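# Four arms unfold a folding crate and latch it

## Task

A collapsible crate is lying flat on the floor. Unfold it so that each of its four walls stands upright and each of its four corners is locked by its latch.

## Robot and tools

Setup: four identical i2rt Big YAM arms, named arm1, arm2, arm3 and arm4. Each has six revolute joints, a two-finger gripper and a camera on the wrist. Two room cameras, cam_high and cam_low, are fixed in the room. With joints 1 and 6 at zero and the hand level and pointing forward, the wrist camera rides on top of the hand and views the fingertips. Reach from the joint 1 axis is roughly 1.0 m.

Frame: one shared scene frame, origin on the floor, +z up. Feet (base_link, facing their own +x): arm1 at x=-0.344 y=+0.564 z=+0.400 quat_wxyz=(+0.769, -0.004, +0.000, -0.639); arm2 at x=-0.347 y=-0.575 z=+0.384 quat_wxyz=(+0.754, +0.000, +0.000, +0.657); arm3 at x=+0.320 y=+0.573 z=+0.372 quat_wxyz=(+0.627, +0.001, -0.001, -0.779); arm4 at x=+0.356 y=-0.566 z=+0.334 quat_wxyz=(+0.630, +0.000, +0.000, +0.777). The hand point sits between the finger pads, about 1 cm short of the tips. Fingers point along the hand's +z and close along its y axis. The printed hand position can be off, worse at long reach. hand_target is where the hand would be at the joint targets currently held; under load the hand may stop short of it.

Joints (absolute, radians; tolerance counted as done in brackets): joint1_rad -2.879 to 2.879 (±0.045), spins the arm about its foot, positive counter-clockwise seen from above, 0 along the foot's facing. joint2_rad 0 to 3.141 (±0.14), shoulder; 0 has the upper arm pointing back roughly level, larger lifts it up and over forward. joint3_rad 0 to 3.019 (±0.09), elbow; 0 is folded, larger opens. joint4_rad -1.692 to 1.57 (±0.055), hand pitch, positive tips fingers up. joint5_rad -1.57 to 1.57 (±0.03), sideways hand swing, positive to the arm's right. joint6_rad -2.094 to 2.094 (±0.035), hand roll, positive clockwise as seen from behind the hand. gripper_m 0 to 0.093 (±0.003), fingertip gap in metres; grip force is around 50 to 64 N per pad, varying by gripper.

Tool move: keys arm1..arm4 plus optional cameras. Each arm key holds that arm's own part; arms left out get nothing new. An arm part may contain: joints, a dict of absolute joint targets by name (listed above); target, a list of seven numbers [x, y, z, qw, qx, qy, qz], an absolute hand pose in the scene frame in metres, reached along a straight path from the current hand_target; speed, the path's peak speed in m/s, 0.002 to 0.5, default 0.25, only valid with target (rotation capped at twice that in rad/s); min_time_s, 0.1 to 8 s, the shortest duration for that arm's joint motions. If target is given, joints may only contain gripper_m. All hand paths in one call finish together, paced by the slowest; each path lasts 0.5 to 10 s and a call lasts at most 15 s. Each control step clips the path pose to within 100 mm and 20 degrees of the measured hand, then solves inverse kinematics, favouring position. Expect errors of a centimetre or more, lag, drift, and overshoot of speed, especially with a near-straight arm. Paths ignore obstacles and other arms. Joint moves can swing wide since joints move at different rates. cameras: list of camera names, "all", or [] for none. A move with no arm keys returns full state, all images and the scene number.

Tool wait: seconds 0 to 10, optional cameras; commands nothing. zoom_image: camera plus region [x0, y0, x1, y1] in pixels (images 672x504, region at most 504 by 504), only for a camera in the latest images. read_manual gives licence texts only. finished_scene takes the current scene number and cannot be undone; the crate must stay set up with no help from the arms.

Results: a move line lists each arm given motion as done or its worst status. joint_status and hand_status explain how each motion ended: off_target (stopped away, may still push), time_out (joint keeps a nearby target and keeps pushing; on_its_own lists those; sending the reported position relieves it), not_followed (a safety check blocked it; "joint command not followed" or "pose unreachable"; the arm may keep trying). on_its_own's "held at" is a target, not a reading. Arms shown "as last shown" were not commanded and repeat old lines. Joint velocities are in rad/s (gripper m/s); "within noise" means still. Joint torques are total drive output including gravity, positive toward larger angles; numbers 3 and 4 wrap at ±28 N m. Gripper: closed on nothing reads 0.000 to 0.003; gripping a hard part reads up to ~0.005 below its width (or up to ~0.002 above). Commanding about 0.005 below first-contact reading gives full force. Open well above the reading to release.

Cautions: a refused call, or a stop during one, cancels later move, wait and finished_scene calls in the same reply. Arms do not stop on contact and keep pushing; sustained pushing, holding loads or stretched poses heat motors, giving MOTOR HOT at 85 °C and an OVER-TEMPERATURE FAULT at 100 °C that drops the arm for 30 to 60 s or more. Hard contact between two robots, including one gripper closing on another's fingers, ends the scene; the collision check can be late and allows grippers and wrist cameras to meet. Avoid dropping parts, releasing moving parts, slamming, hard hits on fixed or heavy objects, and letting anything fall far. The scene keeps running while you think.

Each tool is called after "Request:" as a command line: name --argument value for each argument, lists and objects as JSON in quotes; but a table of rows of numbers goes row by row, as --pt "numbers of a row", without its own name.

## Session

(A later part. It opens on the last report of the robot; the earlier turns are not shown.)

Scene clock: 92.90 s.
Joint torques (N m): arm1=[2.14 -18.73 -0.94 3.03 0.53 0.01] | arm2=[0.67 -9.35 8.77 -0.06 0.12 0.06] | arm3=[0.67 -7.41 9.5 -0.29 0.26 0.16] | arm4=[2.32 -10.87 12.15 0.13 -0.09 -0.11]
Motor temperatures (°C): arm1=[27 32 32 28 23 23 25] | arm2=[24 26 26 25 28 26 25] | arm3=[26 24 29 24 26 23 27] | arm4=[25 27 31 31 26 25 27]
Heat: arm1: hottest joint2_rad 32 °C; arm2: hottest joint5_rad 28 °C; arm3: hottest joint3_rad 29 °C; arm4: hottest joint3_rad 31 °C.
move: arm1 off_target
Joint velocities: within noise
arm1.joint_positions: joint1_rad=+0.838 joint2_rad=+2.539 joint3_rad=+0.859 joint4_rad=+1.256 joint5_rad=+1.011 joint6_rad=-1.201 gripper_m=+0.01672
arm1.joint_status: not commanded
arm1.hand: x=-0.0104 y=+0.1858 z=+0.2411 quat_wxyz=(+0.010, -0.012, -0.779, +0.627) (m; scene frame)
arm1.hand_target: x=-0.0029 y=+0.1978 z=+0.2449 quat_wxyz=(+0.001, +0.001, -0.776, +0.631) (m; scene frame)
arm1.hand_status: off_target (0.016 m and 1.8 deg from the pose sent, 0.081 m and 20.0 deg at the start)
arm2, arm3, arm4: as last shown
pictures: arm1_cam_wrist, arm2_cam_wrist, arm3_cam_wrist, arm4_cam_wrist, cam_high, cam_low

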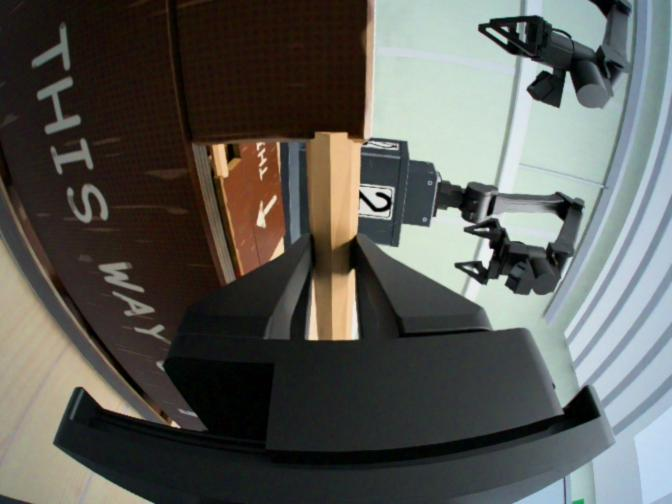

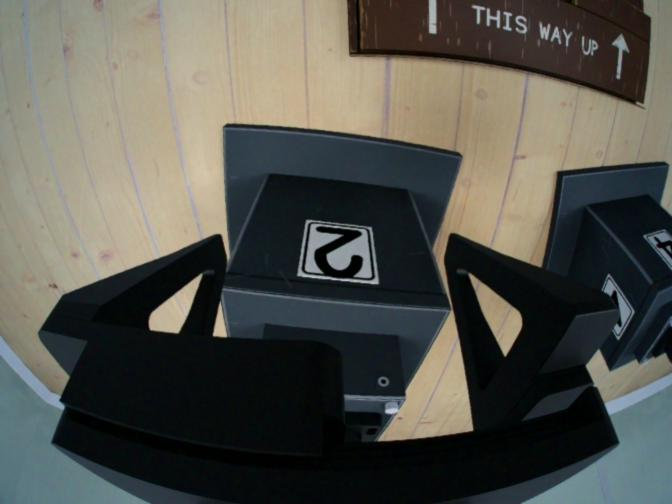

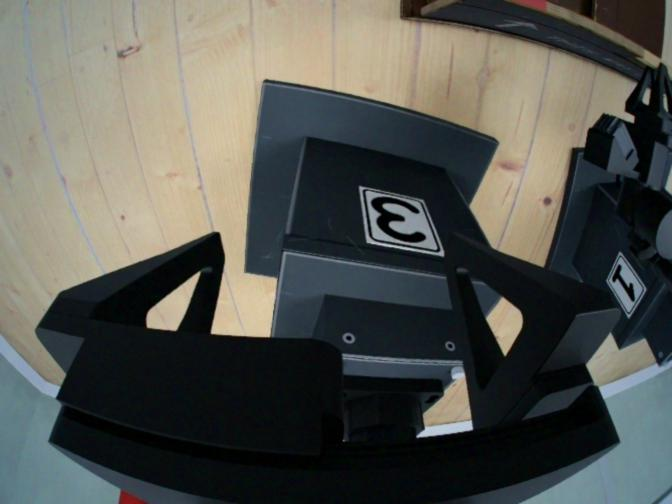

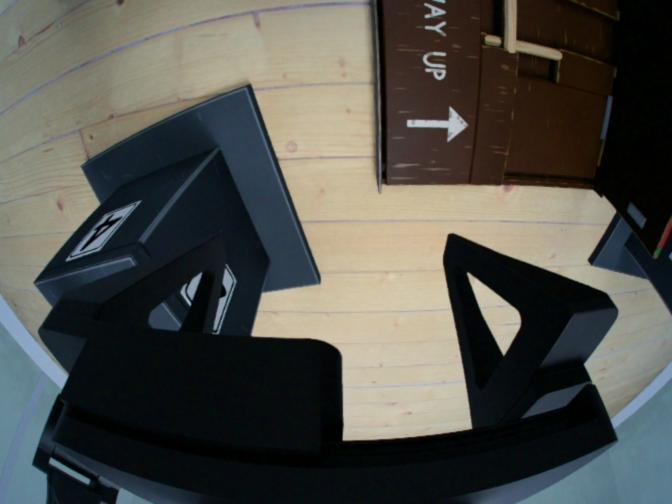

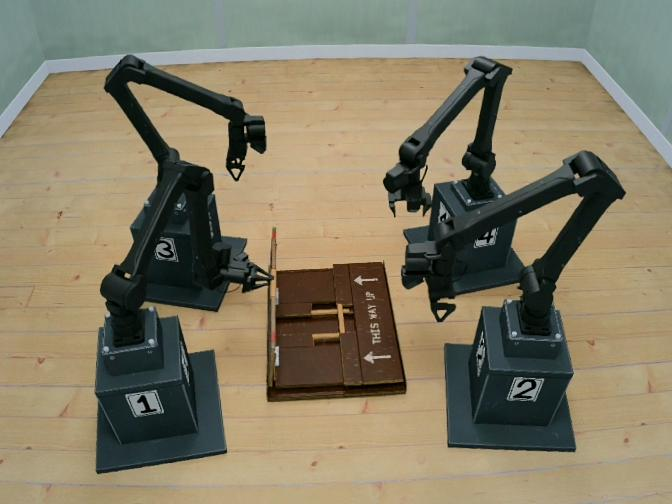

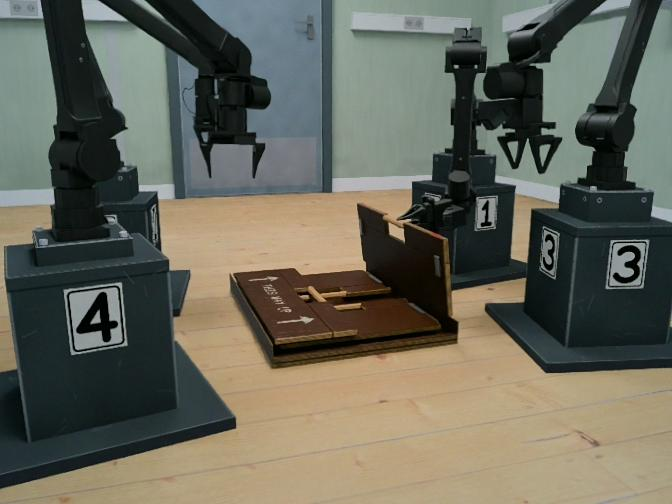

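Request:
move --arm1 '{"target": [-0.004, 0.228, 0.247, 0, 0, 0.737, -0.676], "speed": 0.1}' --arm4 '{"target": [-0.01, -0.030, 0.13, 0, 1, 0, 0], "speed": 0.3, "joints": {"gripper_m": 0.05}}' --cameras '["arm1_cam_wrist", "arm4_cam_wrist", "cam_high", "cam_low"]'

Scene clock: 113.00 s.
Joint torques (N m): arm1=[3.25 -18.43 -1.35 3.47 0.72 0.03] | arm2=[0.67 -9.35 8.76 -0.08 0.12 0.07] | arm3=[0.26 -7.3 9.31 -0.17 0.27 0.21] | arm4=[1.26 -21.6 10.39 -0.49 -0.14 -0.11]
Motor temperatures (°C): arm1=[27 31 30 28 23 23 26] | arm2=[24 26 27 24 27 26 25] | arm3=[26 24 31 24 26 23 27] | arm4=[25 27 32 31 26 25 27]
Heat: arm1: hottest joint2_rad 31 °C; arm2: hottest joint3_rad 27 °C; arm3: hottest joint3_rad 31 °C; arm4: hottest joint3_rad 32 °C.
move: arm1 off_target; arm4 off_target
Joint velocities: within noise
arm1.joint_positions: joint1_rad=+0.898 joint2_rad=+2.640 joint3_rad=+0.876 joint4_rad=+1.535 joint5_rad=+1.106 joint6_rad=-1.357 gripper_m=+0.01672
arm1.joint_status: not commanded
arm1.hand: x=-0.0110 y=+0.2093 z=+0.2435 quat_wxyz=(+0.011, -0.014, -0.740, +0.672) (m; scene frame)
arm1.hand_target: x=-0.0010 y=+0.2251 z=+0.2477 quat_wxyz=(-0.002, -0.004, -0.736, +0.677) (m; scene frame)
arm1.hand_status: off_target (0.020 m and 2.1 deg from the pose sent, 0.043 m and 7.5 deg at the start; a joint's target at an end of its range on 27 of 69 steps)
arm2, arm3: as last shown
arm4.joint_positions: joint1_rad=+0.396 joint2_rad=+2.478 joint3_rad=+1.718 joint4_rad=-0.815 joint5_rad=-0.001 joint6_rad=-0.955 gripper_m=+0.05007
arm4.joint_status: all done
arm4.hand: x=-0.0060 y=-0.0412 z=+0.1335 quat_wxyz=(+0.002, +1.000, -0.006, +0.001) (m; scene frame)
arm4.hand_target: x=-0.0075 y=-0.0328 z=+0.1276 quat_wxyz=(+0.001, +1.000, +0.000, +0.000) (m; scene frame)
arm4.hand_status: off_target (0.012 m and 0.7 deg from the pose sent, 0.386 m and 4.0 deg at the start)
pictures: arm1_cam_wrist, arm4_cam_wrist, cam_high, cam_low

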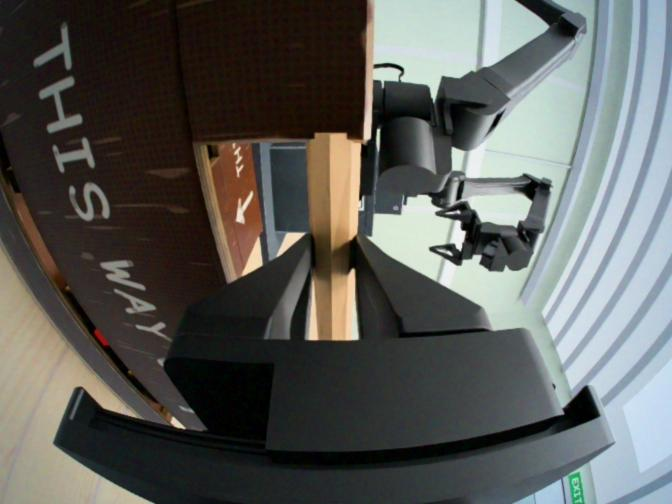

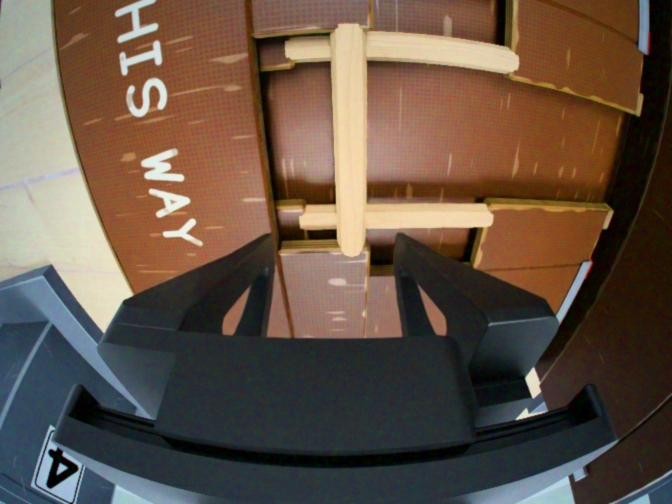

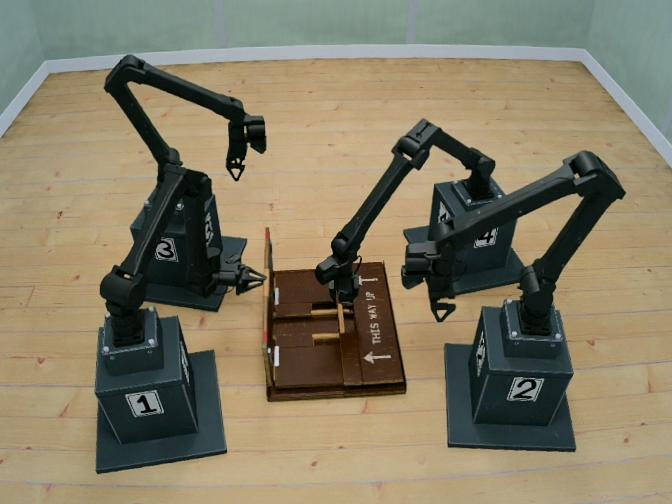

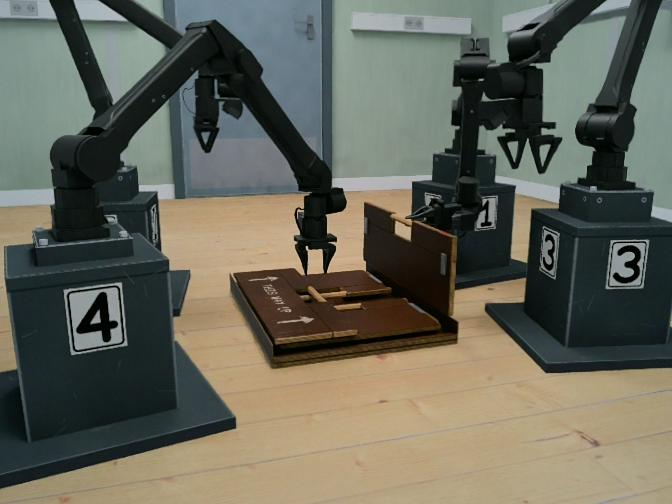

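Request:
move --arm4 '{"target": [-0.016, -0.022, 0.052, 0, 1, 0, 0], "speed": 0.12}' --cameras '["arm4_cam_wrist"]'

Request:
zoom_image --camera "arm4_cam_wrist" --region '[200, 60, 540, 350]'

Request:
zoom_image --camera "cam_low" --region '[220, 180, 480, 380]'

Scene clock: 118.77 s.
Joint torques (N m): arm1=[3.6 -18.32 -1.32 3.56 0.7 0.02] | arm2=[0.67 -9.35 8.76 -0.09 0.11 0.06] | arm3=[0.73 -7.18 9.32 -0.18 0.24 0.17] | arm4=[1.44 -22.59 9.98 0.06 -0.11 -0.08]
Motor temperatures (°C): arm1=[27 31 30 28 23 23 26] | arm2=[24 26 27 24 27 26 25] | arm3=[26 24 31 24 26 23 27] | arm4=[25 28 32 31 26 25 27]
Heat: arm1: hottest joint2_rad 31 °C; arm2: hottest joint3_rad 27 °C; arm3: hottest joint3_rad 31 °C; arm4: hottest joint3_rad 32 °C.
move: arm4 off_target
Joint velocities: within noise
arm1, arm2, arm3: as last shown
arm4.joint_positions: joint1_rad=+0.395 joint2_rad=+2.653 joint3_rad=+1.846 joint4_rad=-0.778 joint5_rad=-0.001 joint6_rad=-0.955 gripper_m=+0.05007
arm4.joint_status: not commanded
arm4.hand: x=-0.0117 y=-0.0312 z=+0.0591 quat_wxyz=(+0.006, +1.000, -0.007, +0.003) (m; scene frame)
arm4.hand_target: x=-0.0147 y=-0.0220 z=+0.0523 quat_wxyz=(-0.001, +1.000, -0.001, +0.000) (m; scene frame)
arm4.hand_status: off_target (0.012 m and 1.1 deg from the pose sent, 0.084 m and 0.7 deg at the start)
pictures: arm4_cam_wrist

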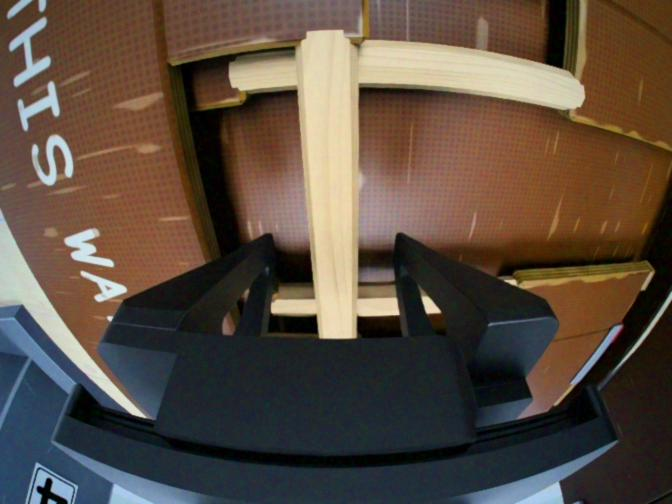

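Scaled by 1.482 from the camera's 672x504 image, which has a finer 960x720 frame.

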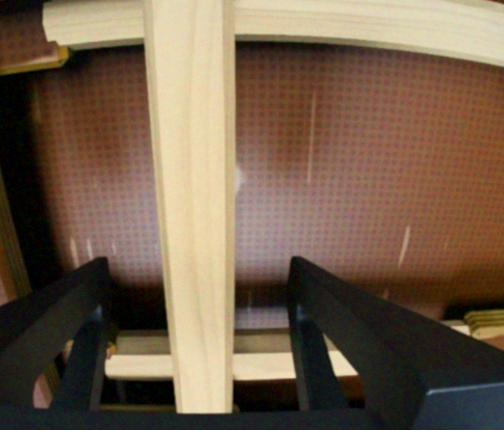

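This scene's latest camera images include none from cam_low. They are from: arm4_cam_wrist. cam_low's image comes with the result of a call that names it in "cameras".

Request:
move --arm4 '{"target": [-0.025, -0.022, 0.047, 0, 1, 0, 0], "speed": 0.1}' --cameras '[]'

Request:
move --arm4 '{"joints": {"gripper_m": 0.009}}' --cameras '["arm4_cam_wrist", "cam_low"]'

Request:
zoom_image --camera "cam_low" --region '[220, 180, 480, 380]'

Scene clock: 121.80 s.
Joint torques (N m): arm1=[3.72 -18.02 -1.32 3.52 0.76 0.05] | arm2=[0.67 -9.41 8.77 -0.09 0.12 0.07] | arm3=[0.15 -7.36 9.28 -0.13 0.23 0.17] | arm4=[2.26 -21.95 10.37 -0.43 -0.11 0.04]
Motor temperatures (°C): arm1=[27 31 30 28 23 23 26] | arm2=[24 26 27 24 27 26 25] | arm3=[26 24 31 24 26 23 27] | arm4=[25 28 32 30 26 25 27]
Heat: arm1: hottest joint2_rad 31 °C; arm2: hottest joint3_rad 27 °C; arm3: hottest joint3_rad 31 °C; arm4: hottest joint3_rad 32 °C.
move: arm4 off_target
Joint velocities: within noise
arm1, arm2, arm3: as last shown
arm4.joint_positions: joint1_rad=+0.396 joint2_rad=+2.667 joint3_rad=+1.877 joint4_rad=-0.778 joint5_rad=-0.001 joint6_rad=-0.955 gripper_m=+0.05007
arm4.joint_status: not commanded
arm4.hand: x=-0.0184 y=-0.0233 z=+0.0585 quat_wxyz=(-0.001, +1.000, -0.006, -0.002) (m; scene frame)
arm4.hand_target: x=-0.0252 y=-0.0226 z=+0.0473 quat_wxyz=(-0.001, +1.000, +0.000, +0.000) (m; scene frame)
arm4.hand_status: off_target (0.013 m and 0.7 deg from the pose sent, 0.020 m and 1.1 deg at the start)
pictures: none
No camera images: "cameras" was empty.

Scene clock: 122.57 s.
Joint torques (N m): arm1=[3.25 -17.61 -1.48 3.58 0.74 0] | arm2=[0.73 -9.41 8.76 -0.09 0.12 0.06] | arm3=[0.38 -7.3 9.39 -0.24 0.24 0.16] | arm4=[2.67 -21.77 10.35 0.4 -0.11 0.09]
Motor temperatures (°C): arm1=[27 31 30 28 23 23 26] | arm2=[24 26 27 24 27 26 25] | arm3=[26 24 31 24 26 23 27] | arm4=[25 28 32 30 26 25 27]
Heat: arm1: hottest joint2_rad 31 °C; arm2: hottest joint3_rad 27 °C; arm3: hottest joint3_rad 31 °C; arm4: hottest joint3_rad 32 °C.
move: arm4 off_target
Joint velocities: within noise
arm1, arm2, arm3: as last shown
arm4.joint_positions: joint1_rad=+0.402 joint2_rad=+2.668 joint3_rad=+1.876 joint4_rad=-0.799 joint5_rad=-0.007 joint6_rad=-0.969 gripper_m=+0.01669
arm4.joint_status: gripper_m off_target (ended at +0.01671, target +0.00900)
arm4.hand: x=-0.0187 y=-0.0317 z=+0.0572 quat_wxyz=(+0.011, +1.000, +0.004, +0.003) (m; scene frame)
arm4.hand_target: x=-0.0284 y=-0.0263 z=+0.0468 quat_wxyz=(+0.002, +1.000, +0.008, -0.001) (m; scene frame)
arm4.hand_status: not commanded
pictures: arm4_cam_wrist, cam_low

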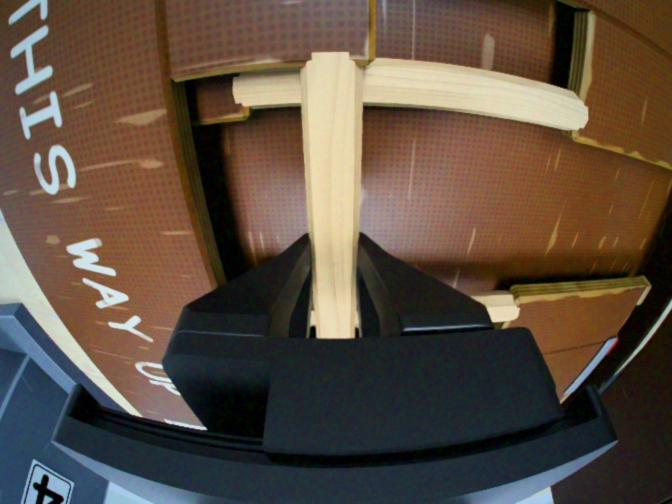

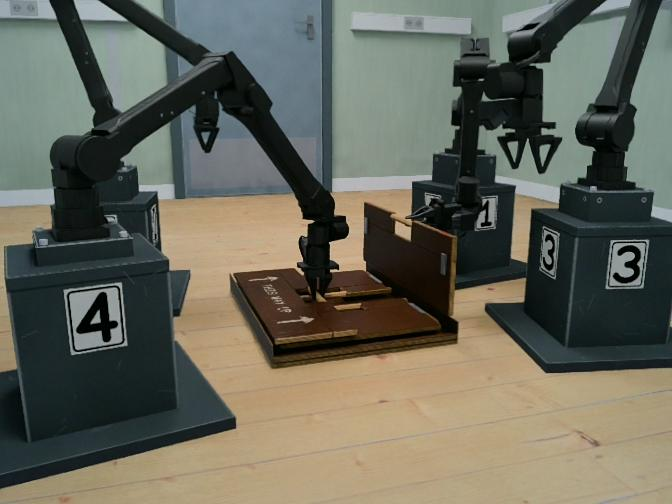

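Scaled by 1.938 from the camera's 672x504 image, which has a finer 960x720 frame.

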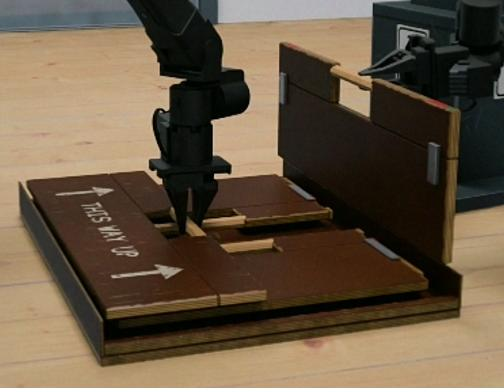

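Request:
move --arm4 '{"target": [-0.020, -0.045, 0.122, -0.174, 0.985, 0, 0], "speed": 0.12}' --cameras '[]'

Request:
move --arm4 '{"target": [-0.020, -0.085, 0.180, -0.342, 0.940, 0, 0], "speed": 0.15}' --cameras '[]'

Request:
move --arm4 '{"target": [-0.020, -0.143, 0.219, -0.485, 0.875, 0, 0], "speed": 0.15}' --cameras '["arm4_cam_wrist", "cam_high", "cam_low"]'

Scene clock: 127.93 s.
Joint torques (N m): arm1=[3.02 -18.26 -1.18 3.71 0.76 0.06] | arm2=[0.67 -9.29 8.77 -0.08 0.12 0.06] | arm3=[0.26 -7.3 9.35 -0.25 0.23 0.15] | arm4=[2.37 -23.24 5.22 0.72 0.36 0.35]
Motor temperatures (°C): arm1=[27 32 30 28 23 23 26] | arm2=[24 26 27 24 27 26 25] | arm3=[26 24 32 24 26 23 27] | arm4=[25 28 31 30 26 25 27]
Heat: arm1: hottest joint2_rad 32 °C; arm2: hottest joint3_rad 27 °C; arm3: hottest joint3_rad 32 °C; arm4: hottest joint3_rad 31 °C.
move: arm4 done
Joint velocities: within noise
arm1, arm3: as last shown
arm2.joint_positions: joint1_rad=+0.080 joint2_rad=+1.277 joint3_rad=+0.674 joint4_rad=-1.012 joint5_rad=-0.002 joint6_rad=-0.070 gripper_m=+0.09396
arm2.joint_status: not commanded
arm2.hand: x=-0.3307 y=-0.2946 z=+0.4326 quat_wxyz=(+0.017, +0.712, -0.702, +0.014) (m; scene frame)
arm2.hand_target: x=-0.3317 y=-0.2776 z=+0.4491 quat_wxyz=(-0.001, +0.712, -0.702, +0.000) (m; scene frame)
arm2.hand_status: not commanded
arm4.joint_positions: joint1_rad=+0.465 joint2_rad=+2.432 joint3_rad=+1.495 joint4_rad=-0.362 joint5_rad=+0.206 joint6_rad=-0.938 gripper_m=+0.01669
arm4.joint_status: not commanded
arm4.hand: x=-0.0181 y=-0.0392 z=+0.1171 quat_wxyz=(-0.169, +0.986, +0.006, -0.001) (m; scene frame)
arm4.hand_target: x=-0.0192 y=-0.0430 z=+0.1217 quat_wxyz=(-0.174, +0.985, -0.001, +0.000) (m; scene frame)
arm4.hand_status: done (0.008 m and 0.9 deg from the pose sent, 0.066 m and 21.3 deg at the start)
pictures: none
No camera images: "cameras" was empty.

Scene clock: 129.80 s.
Joint torques (N m): arm1=[3.55 -18.49 -1.28 3.55 0.76 0.04] | arm2=[0.67 -9.29 8.79 -0.08 0.12 0.07] | arm3=[0.03 -7.53 9.43 -0.23 0.27 0.16] | arm4=[2.78 -20.42 4.11 1.09 0.4 0.33]
Motor temperatures (°C): arm1=[27 32 30 28 23 23 26] | arm2=[24 26 27 24 27 26 25] | arm3=[26 24 32 24 26 23 27] | arm4=[25 28 31 30 26 25 27]
Heat: arm1: hottest joint2_rad 32 °C; arm2: hottest joint3_rad 27 °C; arm3: hottest joint3_rad 32 °C; arm4: hottest joint3_rad 31 °C.
move: arm4 off_target
Joint velocities: within noise
arm1, arm2: as last shown
arm3.joint_positions: joint1_rad=+0.420 joint2_rad=+1.205 joint3_rad=+0.653 joint4_rad=-1.063 joint5_rad=+0.002 joint6_rad=+0.196 gripper_m=+0.09396
arm3.joint_status: not commanded
arm3.hand: x=+0.3732 y=+0.3148 z=+0.4321 quat_wxyz=(+0.018, -0.704, -0.710, -0.012) (m; scene frame)
arm3.hand_target: x=+0.3795 y=+0.2982 z=+0.4490 quat_wxyz=(+0.001, -0.703, -0.711, +0.001) (m; scene frame)
arm3.hand_status: not commanded
arm4.joint_positions: joint1_rad=+0.570 joint2_rad=+2.266 joint3_rad=+1.185 joint4_rad=+0.048 joint5_rad=+0.471 joint6_rad=-0.927 gripper_m=+0.01669
arm4.joint_status: not commanded
arm4.hand: x=-0.0178 y=-0.0731 z=+0.1783 quat_wxyz=(-0.343, +0.940, +0.001, +0.002) (m; scene frame)
arm4.hand_target: x=-0.0184 y=-0.0825 z=+0.1800 quat_wxyz=(-0.343, +0.939, +0.000, +0.002) (m; scene frame)
arm4.hand_status: off_target (0.012 m and 0.3 deg from the pose sent, 0.078 m and 20.5 deg at the start)
pictures: none
No camera images: "cameras" was empty.

Scene clock: 131.57 s.
Joint torques (N m): arm1=[2.9 -18.96 -1.22 3.54 0.74 0.06] | arm2=[0.67 -9.35 8.77 -0.08 0.12 0.07] | arm3=[0.44 -7.65 9.26 -0.2 0.25 0.17] | arm4=[3.66 -17.96 2.67 1.5 0.13 0.25]
Motor temperatures (°C): arm1=[27 32 30 28 23 23 26] | arm2=[24 26 27 24 27 26 25] | arm3=[26 24 32 24 26 23 27] | arm4=[25 28 31 30 26 25 27]
Heat: arm1: hottest joint2_rad 32 °C; arm2: hottest joint3_rad 27 °C; arm3: hottest joint3_rad 32 °C; arm4: hottest joint3_rad 31 °C.
move: arm4 off_target
Joint velocities: within noise
arm1, arm2, arm3: as last shown
arm4.joint_positions: joint1_rad=+0.705 joint2_rad=+2.213 joint3_rad=+0.964 joint4_rad=+0.449 joint5_rad=+0.757 joint6_rad=-0.955 gripper_m=+0.01669
arm4.joint_status: not commanded
arm4.hand: x=-0.0167 y=-0.1263 z=+0.2216 quat_wxyz=(-0.489, +0.872, -0.011, +0.005) (m; scene frame)
arm4.hand_target: x=-0.0202 y=-0.1412 z=+0.2197 quat_wxyz=(-0.486, +0.874, +0.001, +0.001) (m; scene frame)
arm4.hand_status: off_target (0.017 m and 1.5 deg from the pose sent, 0.081 m and 17.9 deg at the start)
pictures: arm4_cam_wrist, cam_high, cam_low

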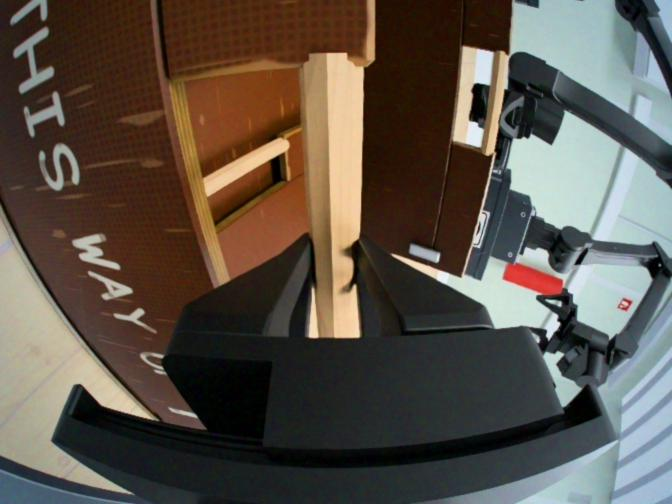

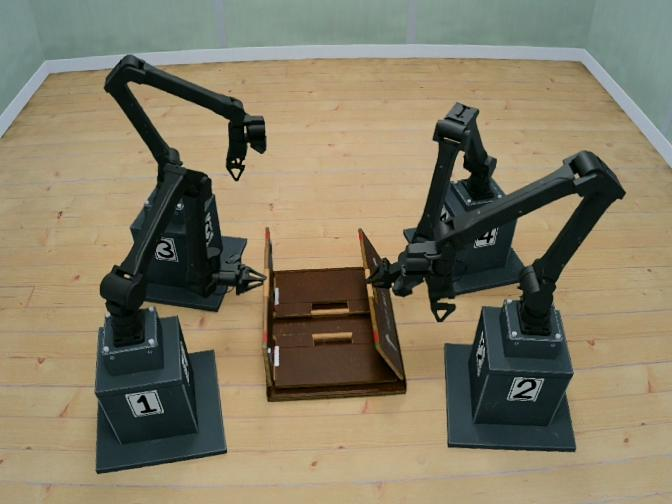

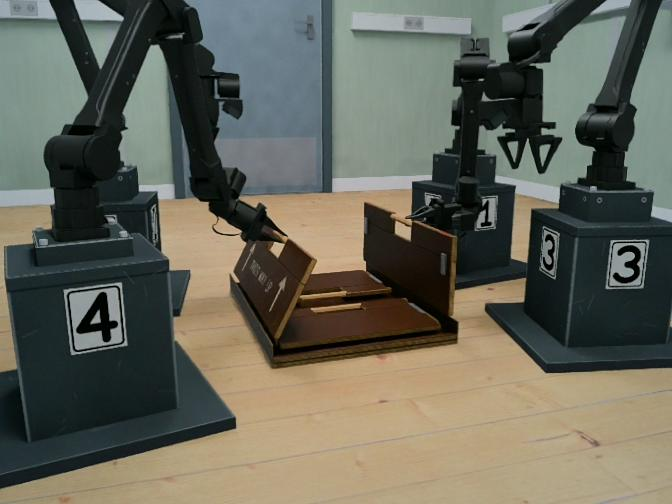

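Request:
move --arm4 '{"target": [-0.020, -0.205, 0.245, -0.629, 0.777, 0, 0], "speed": 0.12}' --cameras '[]'

Request:
move --arm4 '{"target": [-0.020, -0.236, 0.247, -0.676, 0.737, 0, 0], "speed": 0.1}' --cameras '["arm4_cam_wrist", "cam_high", "cam_low"]'

Request:
zoom_image --camera "cam_low" --region '[220, 180, 480, 380]'

Request:
zoom_image --camera "cam_high" --region '[240, 210, 440, 410]'

Scene clock: 135.70 s.
Joint torques (N m): arm1=[3.31 -18.32 -1.28 3.64 0.73 0.03] | arm2=[0.62 -9.35 8.76 -0.09 0.12 0.07] | arm3=[0.15 -7.36 9.52 -0.2 0.25 0.13] | arm4=[3.55 -16.09 1.59 2.61 0.3 -0.04]
Motor temperatures (°C): arm1=[27 32 30 28 23 23 26] | arm2=[24 26 27 24 27 26 25] | arm3=[26 24 32 24 26 23 27] | arm4=[25 28 31 30 26 25 27]
Heat: arm1: hottest joint2_rad 32 °C; arm2: hottest joint3_rad 27 °C; arm3: hottest joint3_rad 32 °C; arm4: hottest joint3_rad 31 °C.
move: arm4 off_target
Joint velocities: within noise
arm1, arm2, arm3: as last shown
arm4.joint_positions: joint1_rad=+0.867 joint2_rad=+2.325 joint3_rad=+0.831 joint4_rad=+1.043 joint5_rad=+1.056 joint6_rad=-1.167 gripper_m=+0.01669
arm4.joint_status: not commanded
arm4.hand: x=-0.0149 y=-0.1929 z=+0.2441 quat_wxyz=(-0.627, +0.779, -0.012, +0.006) (m; scene frame)
arm4.hand_target: x=-0.0205 y=-0.2029 z=+0.2461 quat_wxyz=(-0.630, +0.776, +0.000, +0.002) (m; scene frame)
arm4.hand_status: off_target (0.013 m and 1.6 deg from the pose sent, 0.082 m and 19.4 deg at the start)
pictures: none
No camera images: "cameras" was empty.

Scene clock: 137.27 s.
Joint torques (N m): arm1=[3.37 -18.2 -1.31 3.54 0.74 0.05] | arm2=[0.67 -9.35 8.76 -0.08 0.11 0.06] | arm3=[0.32 -7.53 9.25 -0.18 0.27 0.18] | arm4=[5.48 -15.79 0.64 3.25 0.63 -0.02]
Motor temperatures (°C): arm1=[27 32 30 28 23 23 26] | arm2=[24 26 28 24 27 26 25] | arm3=[26 24 32 24 26 23 27] | arm4=[25 28 31 31 26 25 27]
Heat: arm1: hottest joint2_rad 32 °C; arm2: hottest joint3_rad 28 °C; arm3: hottest joint3_rad 32 °C; arm4: hottest joint3_rad 31 °C.
move: arm4 off_target
Joint velocities: within noise
arm1.joint_positions: joint1_rad=+0.898 joint2_rad=+2.640 joint3_rad=+0.876 joint4_rad=+1.535 joint5_rad=+1.106 joint6_rad=-1.357 gripper_m=+0.01672
arm1.joint_status: not commanded
arm1.hand: x=-0.0110 y=+0.2093 z=+0.2435 quat_wxyz=(+0.011, -0.014, -0.740, +0.672) (m; scene frame)
arm1.hand_target: x=-0.0010 y=+0.2251 z=+0.2477 quat_wxyz=(-0.002, -0.004, -0.736, +0.677) (m; scene frame)
arm1.hand_status: not commanded
arm2, arm3: as last shown
arm4.joint_positions: joint1_rad=+0.919 joint2_rad=+2.429 joint3_rad=+0.836 joint4_rad=+1.356 joint5_rad=+1.148 joint6_rad=-1.346 gripper_m=+0.01669
arm4.joint_status: not commanded
arm4.hand: x=-0.0144 y=-0.2140 z=+0.2450 quat_wxyz=(-0.672, +0.740, -0.015, +0.008) (m; scene frame)
arm4.hand_target: x=-0.0246 y=-0.2334 z=+0.2484 quat_wxyz=(-0.677, +0.736, -0.003, -0.004) (m; scene frame)
arm4.hand_status: off_target (0.023 m and 2.0 deg from the pose sent, 0.044 m and 7.6 deg at the start)
pictures: arm4_cam_wrist, cam_high, cam_low

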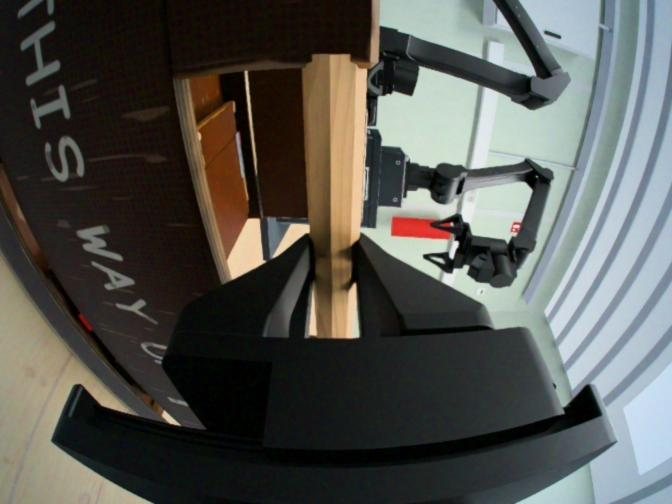

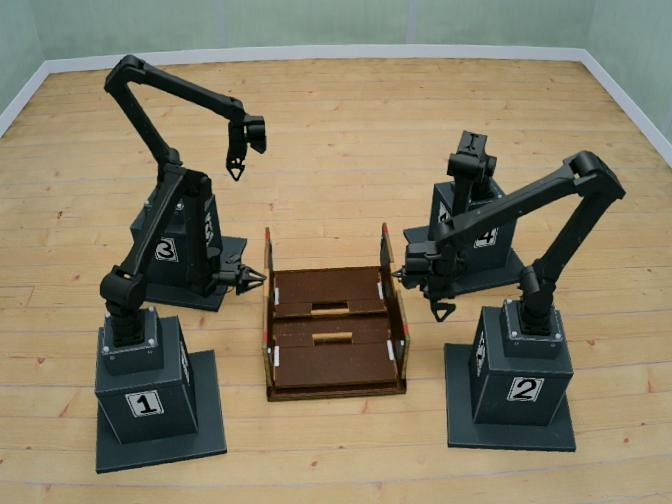

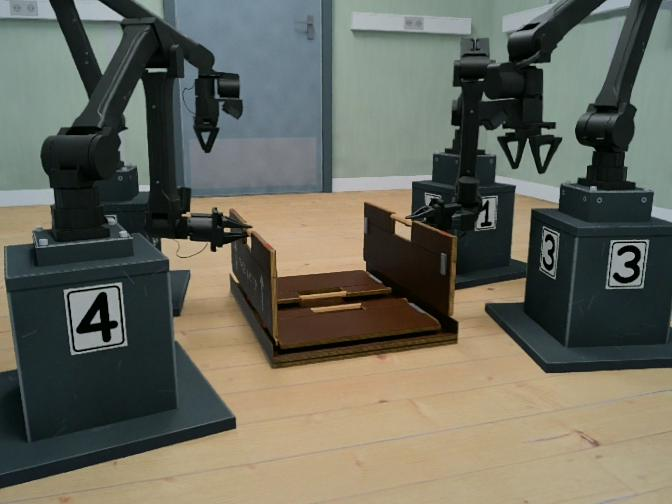

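Scaled by 1.938 from the camera's 672x504 image, which has a finer 960x720 frame.

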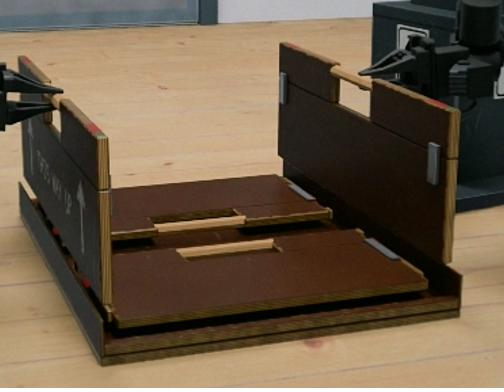

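Scaled by 2.520 from the camera's 672x504 image, which has a finer 960x720 frame.

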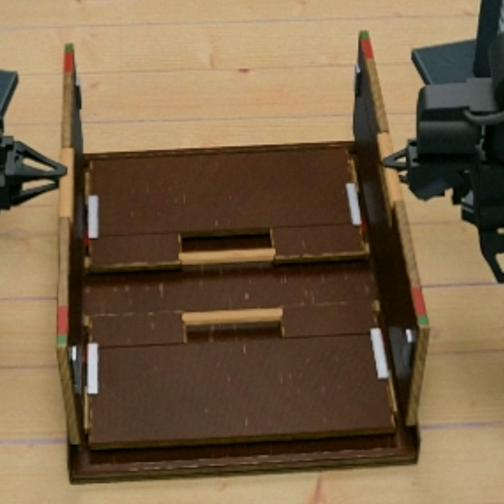

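Request:
move --arm3 '{"target": [0.022, -0.010, 0.125, 0, 0.7071, 0.7071, 0], "speed": 0.3, "joints": {"gripper_m": 0.05}}' --arm2 '{"target": [-0.25, -0.10, 0.45, 0, 0.7071, -0.7071, 0], "speed": 0.3, "joints": {"gripper_m": 0.05}}' --cameras '["arm3_cam_wrist", "arm2_cam_wrist", "cam_high"]'

Scene clock: 153.97 s.
Joint torques (N m): arm1=[3.49 -17.96 -1.26 3.64 0.71 0.02] | arm2=[-0.73 -15.15 9.31 -0.06 -0.03 -0.13] | arm3=[-0.62 -19.08 7.75 -0.14 -0.07 -0.02] | arm4=[5.42 -15.79 0.65 3.23 0.63 -0.03]
Motor temperatures (°C): arm1=[27 32 29 28 24 23 26] | arm2=[24 26 28 24 27 26 25] | arm3=[26 25 33 24 26 23 27] | arm4=[25 28 30 31 27 25 28]
Heat: arm1: hottest joint2_rad 32 °C; arm2: hottest joint3_rad 28 °C; arm3: hottest joint3_rad 33 °C; arm4: hottest joint4_rad 31 °C.
move: arm2 off_target; arm3 off_target
Joint velocities: within noise
arm1: as last shown
arm2.joint_positions: joint1_rad=-0.063 joint2_rad=+1.719 joint3_rad=+1.190 joint4_rad=-1.067 joint5_rad=-0.001 joint6_rad=-0.180 gripper_m=+0.05013
arm2.joint_status: all done
arm2.hand: x=-0.2536 y=-0.1162 z=+0.4387 quat_wxyz=(+0.010, +0.700, -0.714, +0.007) (m; scene frame)
arm2.hand_target: x=-0.2473 y=-0.1013 z=+0.4480 quat_wxyz=(+0.001, +0.701, -0.713, +0.000) (m; scene frame)
arm2.hand_status: off_target (0.020 m and 1.8 deg from the pose sent, 0.211 m and 2.6 deg at the start)
arm3.joint_positions: joint1_rad=-0.255 joint2_rad=+2.558 joint3_rad=+1.773 joint4_rad=-0.776 joint5_rad=+0.003 joint6_rad=-0.455 gripper_m=+0.05013
arm3.joint_status: all done
arm3.hand: x=+0.0267 y=-0.0035 z=+0.1351 quat_wxyz=(-0.001, -0.713, -0.702, +0.004) (m; scene frame)
arm3.hand_target: x=+0.0243 y=-0.0058 z=+0.1222 quat_wxyz=(-0.001, -0.710, -0.704, -0.001) (m; scene frame)
arm3.hand_status: off_target (0.013 m and 1.0 deg from the pose sent, 0.568 m and 2.5 deg at the start)
arm4.joint_positions: joint1_rad=+0.919 joint2_rad=+2.429 joint3_rad=+0.836 joint4_rad=+1.358 joint5_rad=+1.148 joint6_rad=-1.348 gripper_m=+0.01669
arm4.joint_status: not commanded
arm4.hand: x=-0.0144 y=-0.2140 z=+0.2452 quat_wxyz=(-0.672, +0.740, -0.015, +0.008) (m; scene frame)
arm4.hand_target: x=-0.0246 y=-0.2333 z=+0.2486 quat_wxyz=(-0.678, +0.735, -0.003, -0.004) (m; scene frame)
arm4.hand_status: not commanded
pictures: arm2_cam_wrist, arm3_cam_wrist, cam_high

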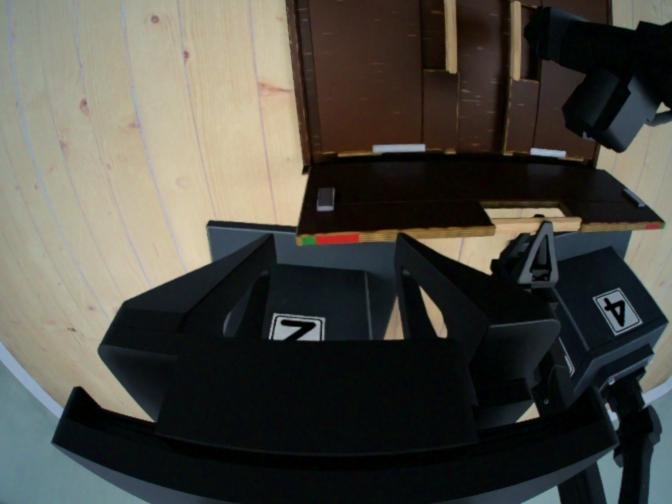

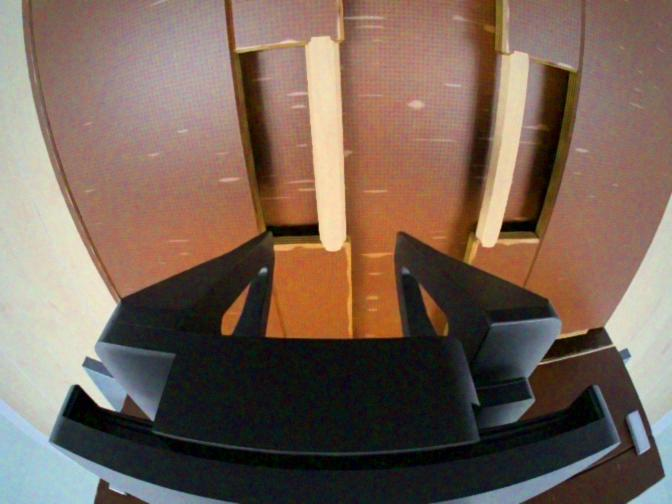

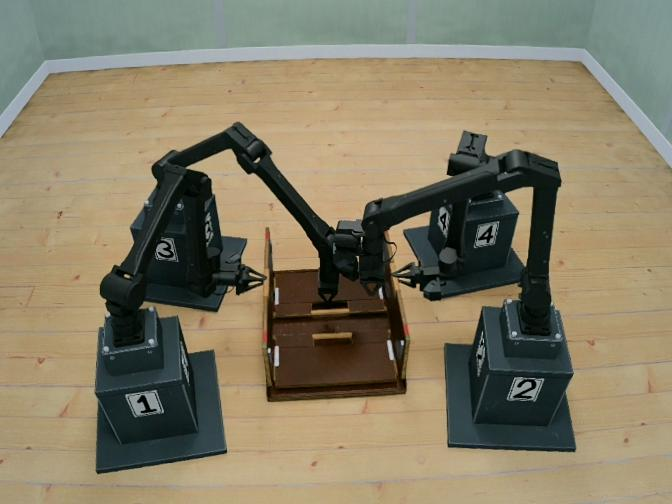

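Request:
move --arm3 '{"target": [0.024, -0.008, 0.035, 0, 0.7071, 0.7071, 0], "speed": 0.12}' --cameras '["arm3_cam_wrist", "cam_low"]'

Request:
zoom_image --camera "arm3_cam_wrist" --region '[200, 60, 540, 350]'

Request:
zoom_image --camera "cam_low" --region '[220, 180, 480, 380]'

Scene clock: 158.60 s.
Joint torques (N m): arm1=[3.49 -18.84 -1.26 3.51 0.76 0.03] | arm2=[-0.73 -15.09 9.31 -0.05 -0.03 -0.13] | arm3=[-0.38 -18.84 7.27 0.62 0.04 -0.07] | arm4=[5.48 -15.79 0.65 3.23 0.63 -0.03]
Motor temperatures (°C): arm1=[27 32 29 28 24 23 26] | arm2=[24 26 28 24 27 26 25] | arm3=[26 25 32 24 26 23 27] | arm4=[25 28 29 31 27 25 28]
Heat: arm1: hottest joint2_rad 32 °C; arm2: hottest joint3_rad 28 °C; arm3: hottest joint3_rad 32 °C; arm4: hottest joint4_rad 31 °C.
move: arm3 off_target
Joint velocities: within noise
arm1, arm2, arm4: as last shown
arm3.joint_positions: joint1_rad=-0.256 joint2_rad=+2.745 joint3_rad=+1.892 joint4_rad=-0.724 joint5_rad=+0.003 joint6_rad=-0.461 gripper_m=+0.05013
arm3.joint_status: not commanded
arm3.hand: x=+0.0263 y=-0.0026 z=+0.0491 quat_wxyz=(+0.001, -0.711, -0.703, -0.003) (m; scene frame)
arm3.hand_target: x=+0.0235 y=-0.0068 z=+0.0363 quat_wxyz=(+0.000, -0.708, -0.706, +0.001) (m; scene frame)
arm3.hand_status: off_target (0.015 m and 0.7 deg from the pose sent, 0.100 m and 1.0 deg at the start)
pictures: arm3_cam_wrist, cam_low

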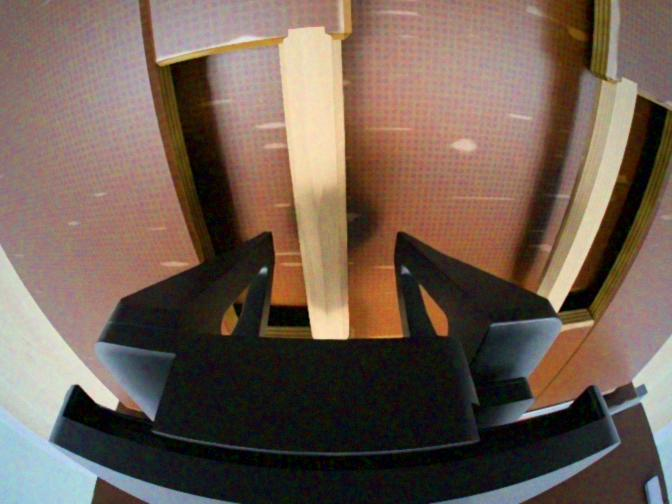

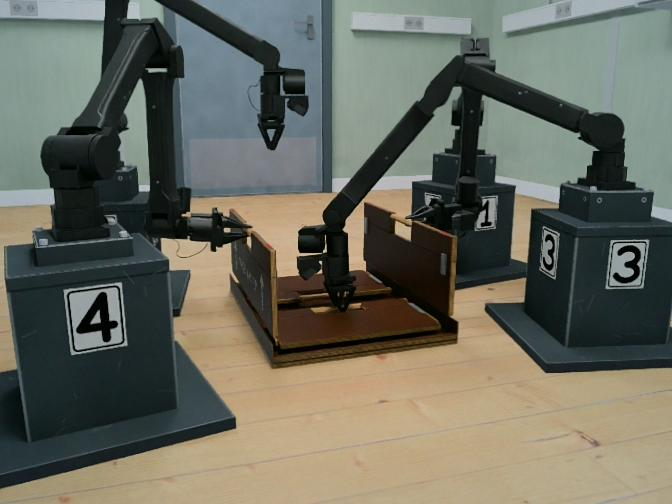

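Scaled by 1.482 from the camera's 672x504 image, which has a finer 960x720 frame.

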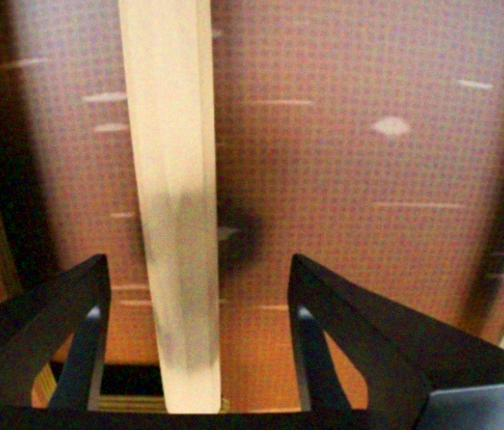

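Scaled by 1.938 from the camera's 672x504 image, which has a finer 960x720 frame.

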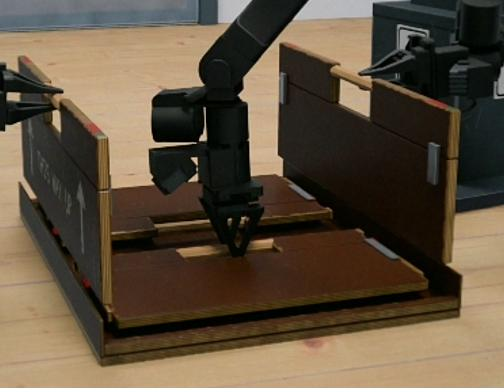

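Request:
move --arm3 '{"target": [0.030, -0.016, 0.026, 0, 0.7071, 0.7071, 0], "speed": 0.08}' --cameras '["arm3_cam_wrist"]'

Scene clock: 161.27 s.
Joint torques (N m): arm1=[3.55 -18.08 -1.5 3.4 0.75 0.06] | arm2=[-0.73 -15.15 9.31 -0.05 -0.03 -0.13] | arm3=[-0.26 -19.25 7.43 0.32 0.08 0.13] | arm4=[5.42 -15.74 0.66 3.22 0.63 -0.03]
Motor temperatures (°C): arm1=[27 32 29 28 24 23 26] | arm2=[24 26 28 24 27 26 25] | arm3=[26 26 32 24 26 23 27] | arm4=[25 28 29 31 27 25 28]
Heat: arm1: hottest joint2_rad 32 °C; arm2: hottest joint3_rad 28 °C; arm3: hottest joint3_rad 32 °C; arm4: hottest joint4_rad 31 °C.
move: arm3 off_target
Joint velocities: within noise
arm1, arm2, arm4: as last shown
arm3.joint_positions: joint1_rad=-0.255 joint2_rad=+2.773 joint3_rad=+1.931 joint4_rad=-0.724 joint5_rad=+0.003 joint6_rad=-0.461 gripper_m=+0.05013
arm3.joint_status: not commanded
arm3.hand: x=+0.0236 y=-0.0101 z=+0.0414 quat_wxyz=(+0.000, -0.710, -0.704, +0.002) (m; scene frame)
arm3.hand_target: x=+0.0302 y=-0.0151 z=+0.0263 quat_wxyz=(+0.000, -0.707, -0.707, +0.000) (m; scene frame)
arm3.hand_status: off_target (0.018 m and 0.6 deg from the pose sent, 0.027 m and 0.7 deg at the start)
pictures: arm3_cam_wrist

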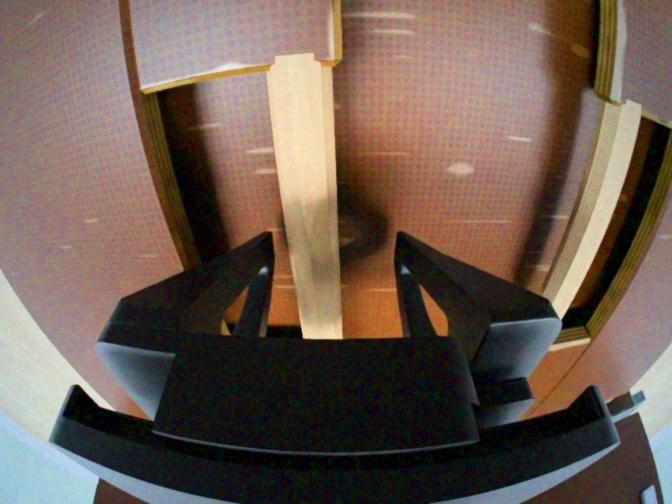

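Request:
move --arm3 '{"target": [0.042, -0.016, 0.026, 0, 0.7071, 0.7071, 0], "speed": 0.08}' --cameras '[]'

Request:
move --arm3 '{"joints": {"gripper_m": 0.009}}' --cameras '["arm3_cam_wrist"]'

Scene clock: 164.13 s.
Joint torques (N m): arm1=[3.08 -18.26 -1.21 3.43 0.75 0.05] | arm2=[-0.73 -15.21 9.31 -0.03 -0.03 -0.13] | arm3=[0.32 -20.37 5.7 0.99 0.09 0.2] | arm4=[5.48 -15.79 0.65 3.23 0.63 -0.03]
Motor temperatures (°C): arm1=[27 32 29 28 24 23 26] | arm2=[24 26 28 24 27 26 25] | arm3=[26 26 32 24 26 23 27] | arm4=[25 28 29 31 27 25 28]
Heat: arm1: hottest joint2_rad 32 °C; arm2: hottest joint3_rad 28 °C; arm3: hottest joint3_rad 32 °C; arm4: hottest joint4_rad 31 °C.
move: arm3 off_target
Joint velocities: within noise
arm1, arm2, arm4: as last shown
arm3.joint_positions: joint1_rad=-0.227 joint2_rad=+2.773 joint3_rad=+1.931 joint4_rad=-0.724 joint5_rad=+0.003 joint6_rad=-0.461 gripper_m=+0.05013
arm3.joint_status: not commanded
arm3.hand: x=+0.0399 y=-0.0181 z=+0.0415 quat_wxyz=(+0.000, -0.701, -0.713, +0.002) (m; scene frame)
arm3.hand_target: x=+0.0471 y=-0.0174 z=+0.0264 quat_wxyz=(+0.000, -0.701, -0.713, +0.000) (m; scene frame)
arm3.hand_status: off_target (0.016 m and 1.1 deg from the pose sent, 0.025 m and 0.6 deg at the start)
pictures: none
No camera images: "cameras" was empty.

Scene clock: 164.80 s.
Joint torques (N m): arm1=[3.19 -18.26 -1.33 3.56 0.74 0.05] | arm2=[-0.67 -15.15 9.31 -0.06 -0.03 -0.13] | arm3=[0.62 -20.07 5.72 0.5 -0.1 0.24] | arm4=[5.48 -15.79 0.65 3.23 0.63 -0.03]
Motor temperatures (°C): arm1=[27 32 29 28 24 23 26] | arm2=[24 26 28 24 27 26 25] | arm3=[26 26 32 24 26 23 27] | arm4=[25 28 29 31 27 25 28]
Heat: arm1: hottest joint2_rad 32 °C; arm2: hottest joint3_rad 28 °C; arm3: hottest joint3_rad 32 °C; arm4: hottest joint4_rad 31 °C.
move: arm3 off_target
Joint velocities: within noise
arm1, arm2, arm4: as last shown
arm3.joint_positions: joint1_rad=-0.239 joint2_rad=+2.773 joint3_rad=+1.931 joint4_rad=-0.716 joint5_rad=+0.008 joint6_rad=-0.467 gripper_m=+0.01674
arm3.joint_status: gripper_m off_target (ended at +0.01678, target +0.00900)
arm3.hand: x=+0.0311 y=-0.0160 z=+0.0415 quat_wxyz=(+0.001, -0.703, -0.711, +0.006) (m; scene frame)
arm3.hand_target: x=+0.0415 y=-0.0149 z=+0.0263 quat_wxyz=(+0.000, -0.704, -0.710, +0.000) (m; scene frame)
arm3.hand_status: not commanded
pictures: arm3_cam_wrist

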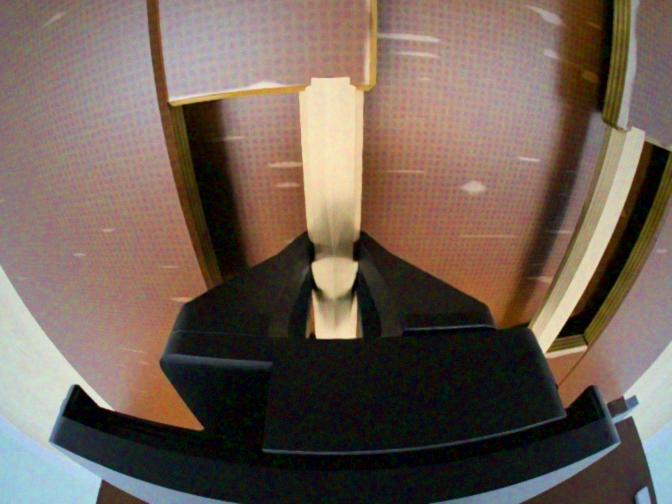

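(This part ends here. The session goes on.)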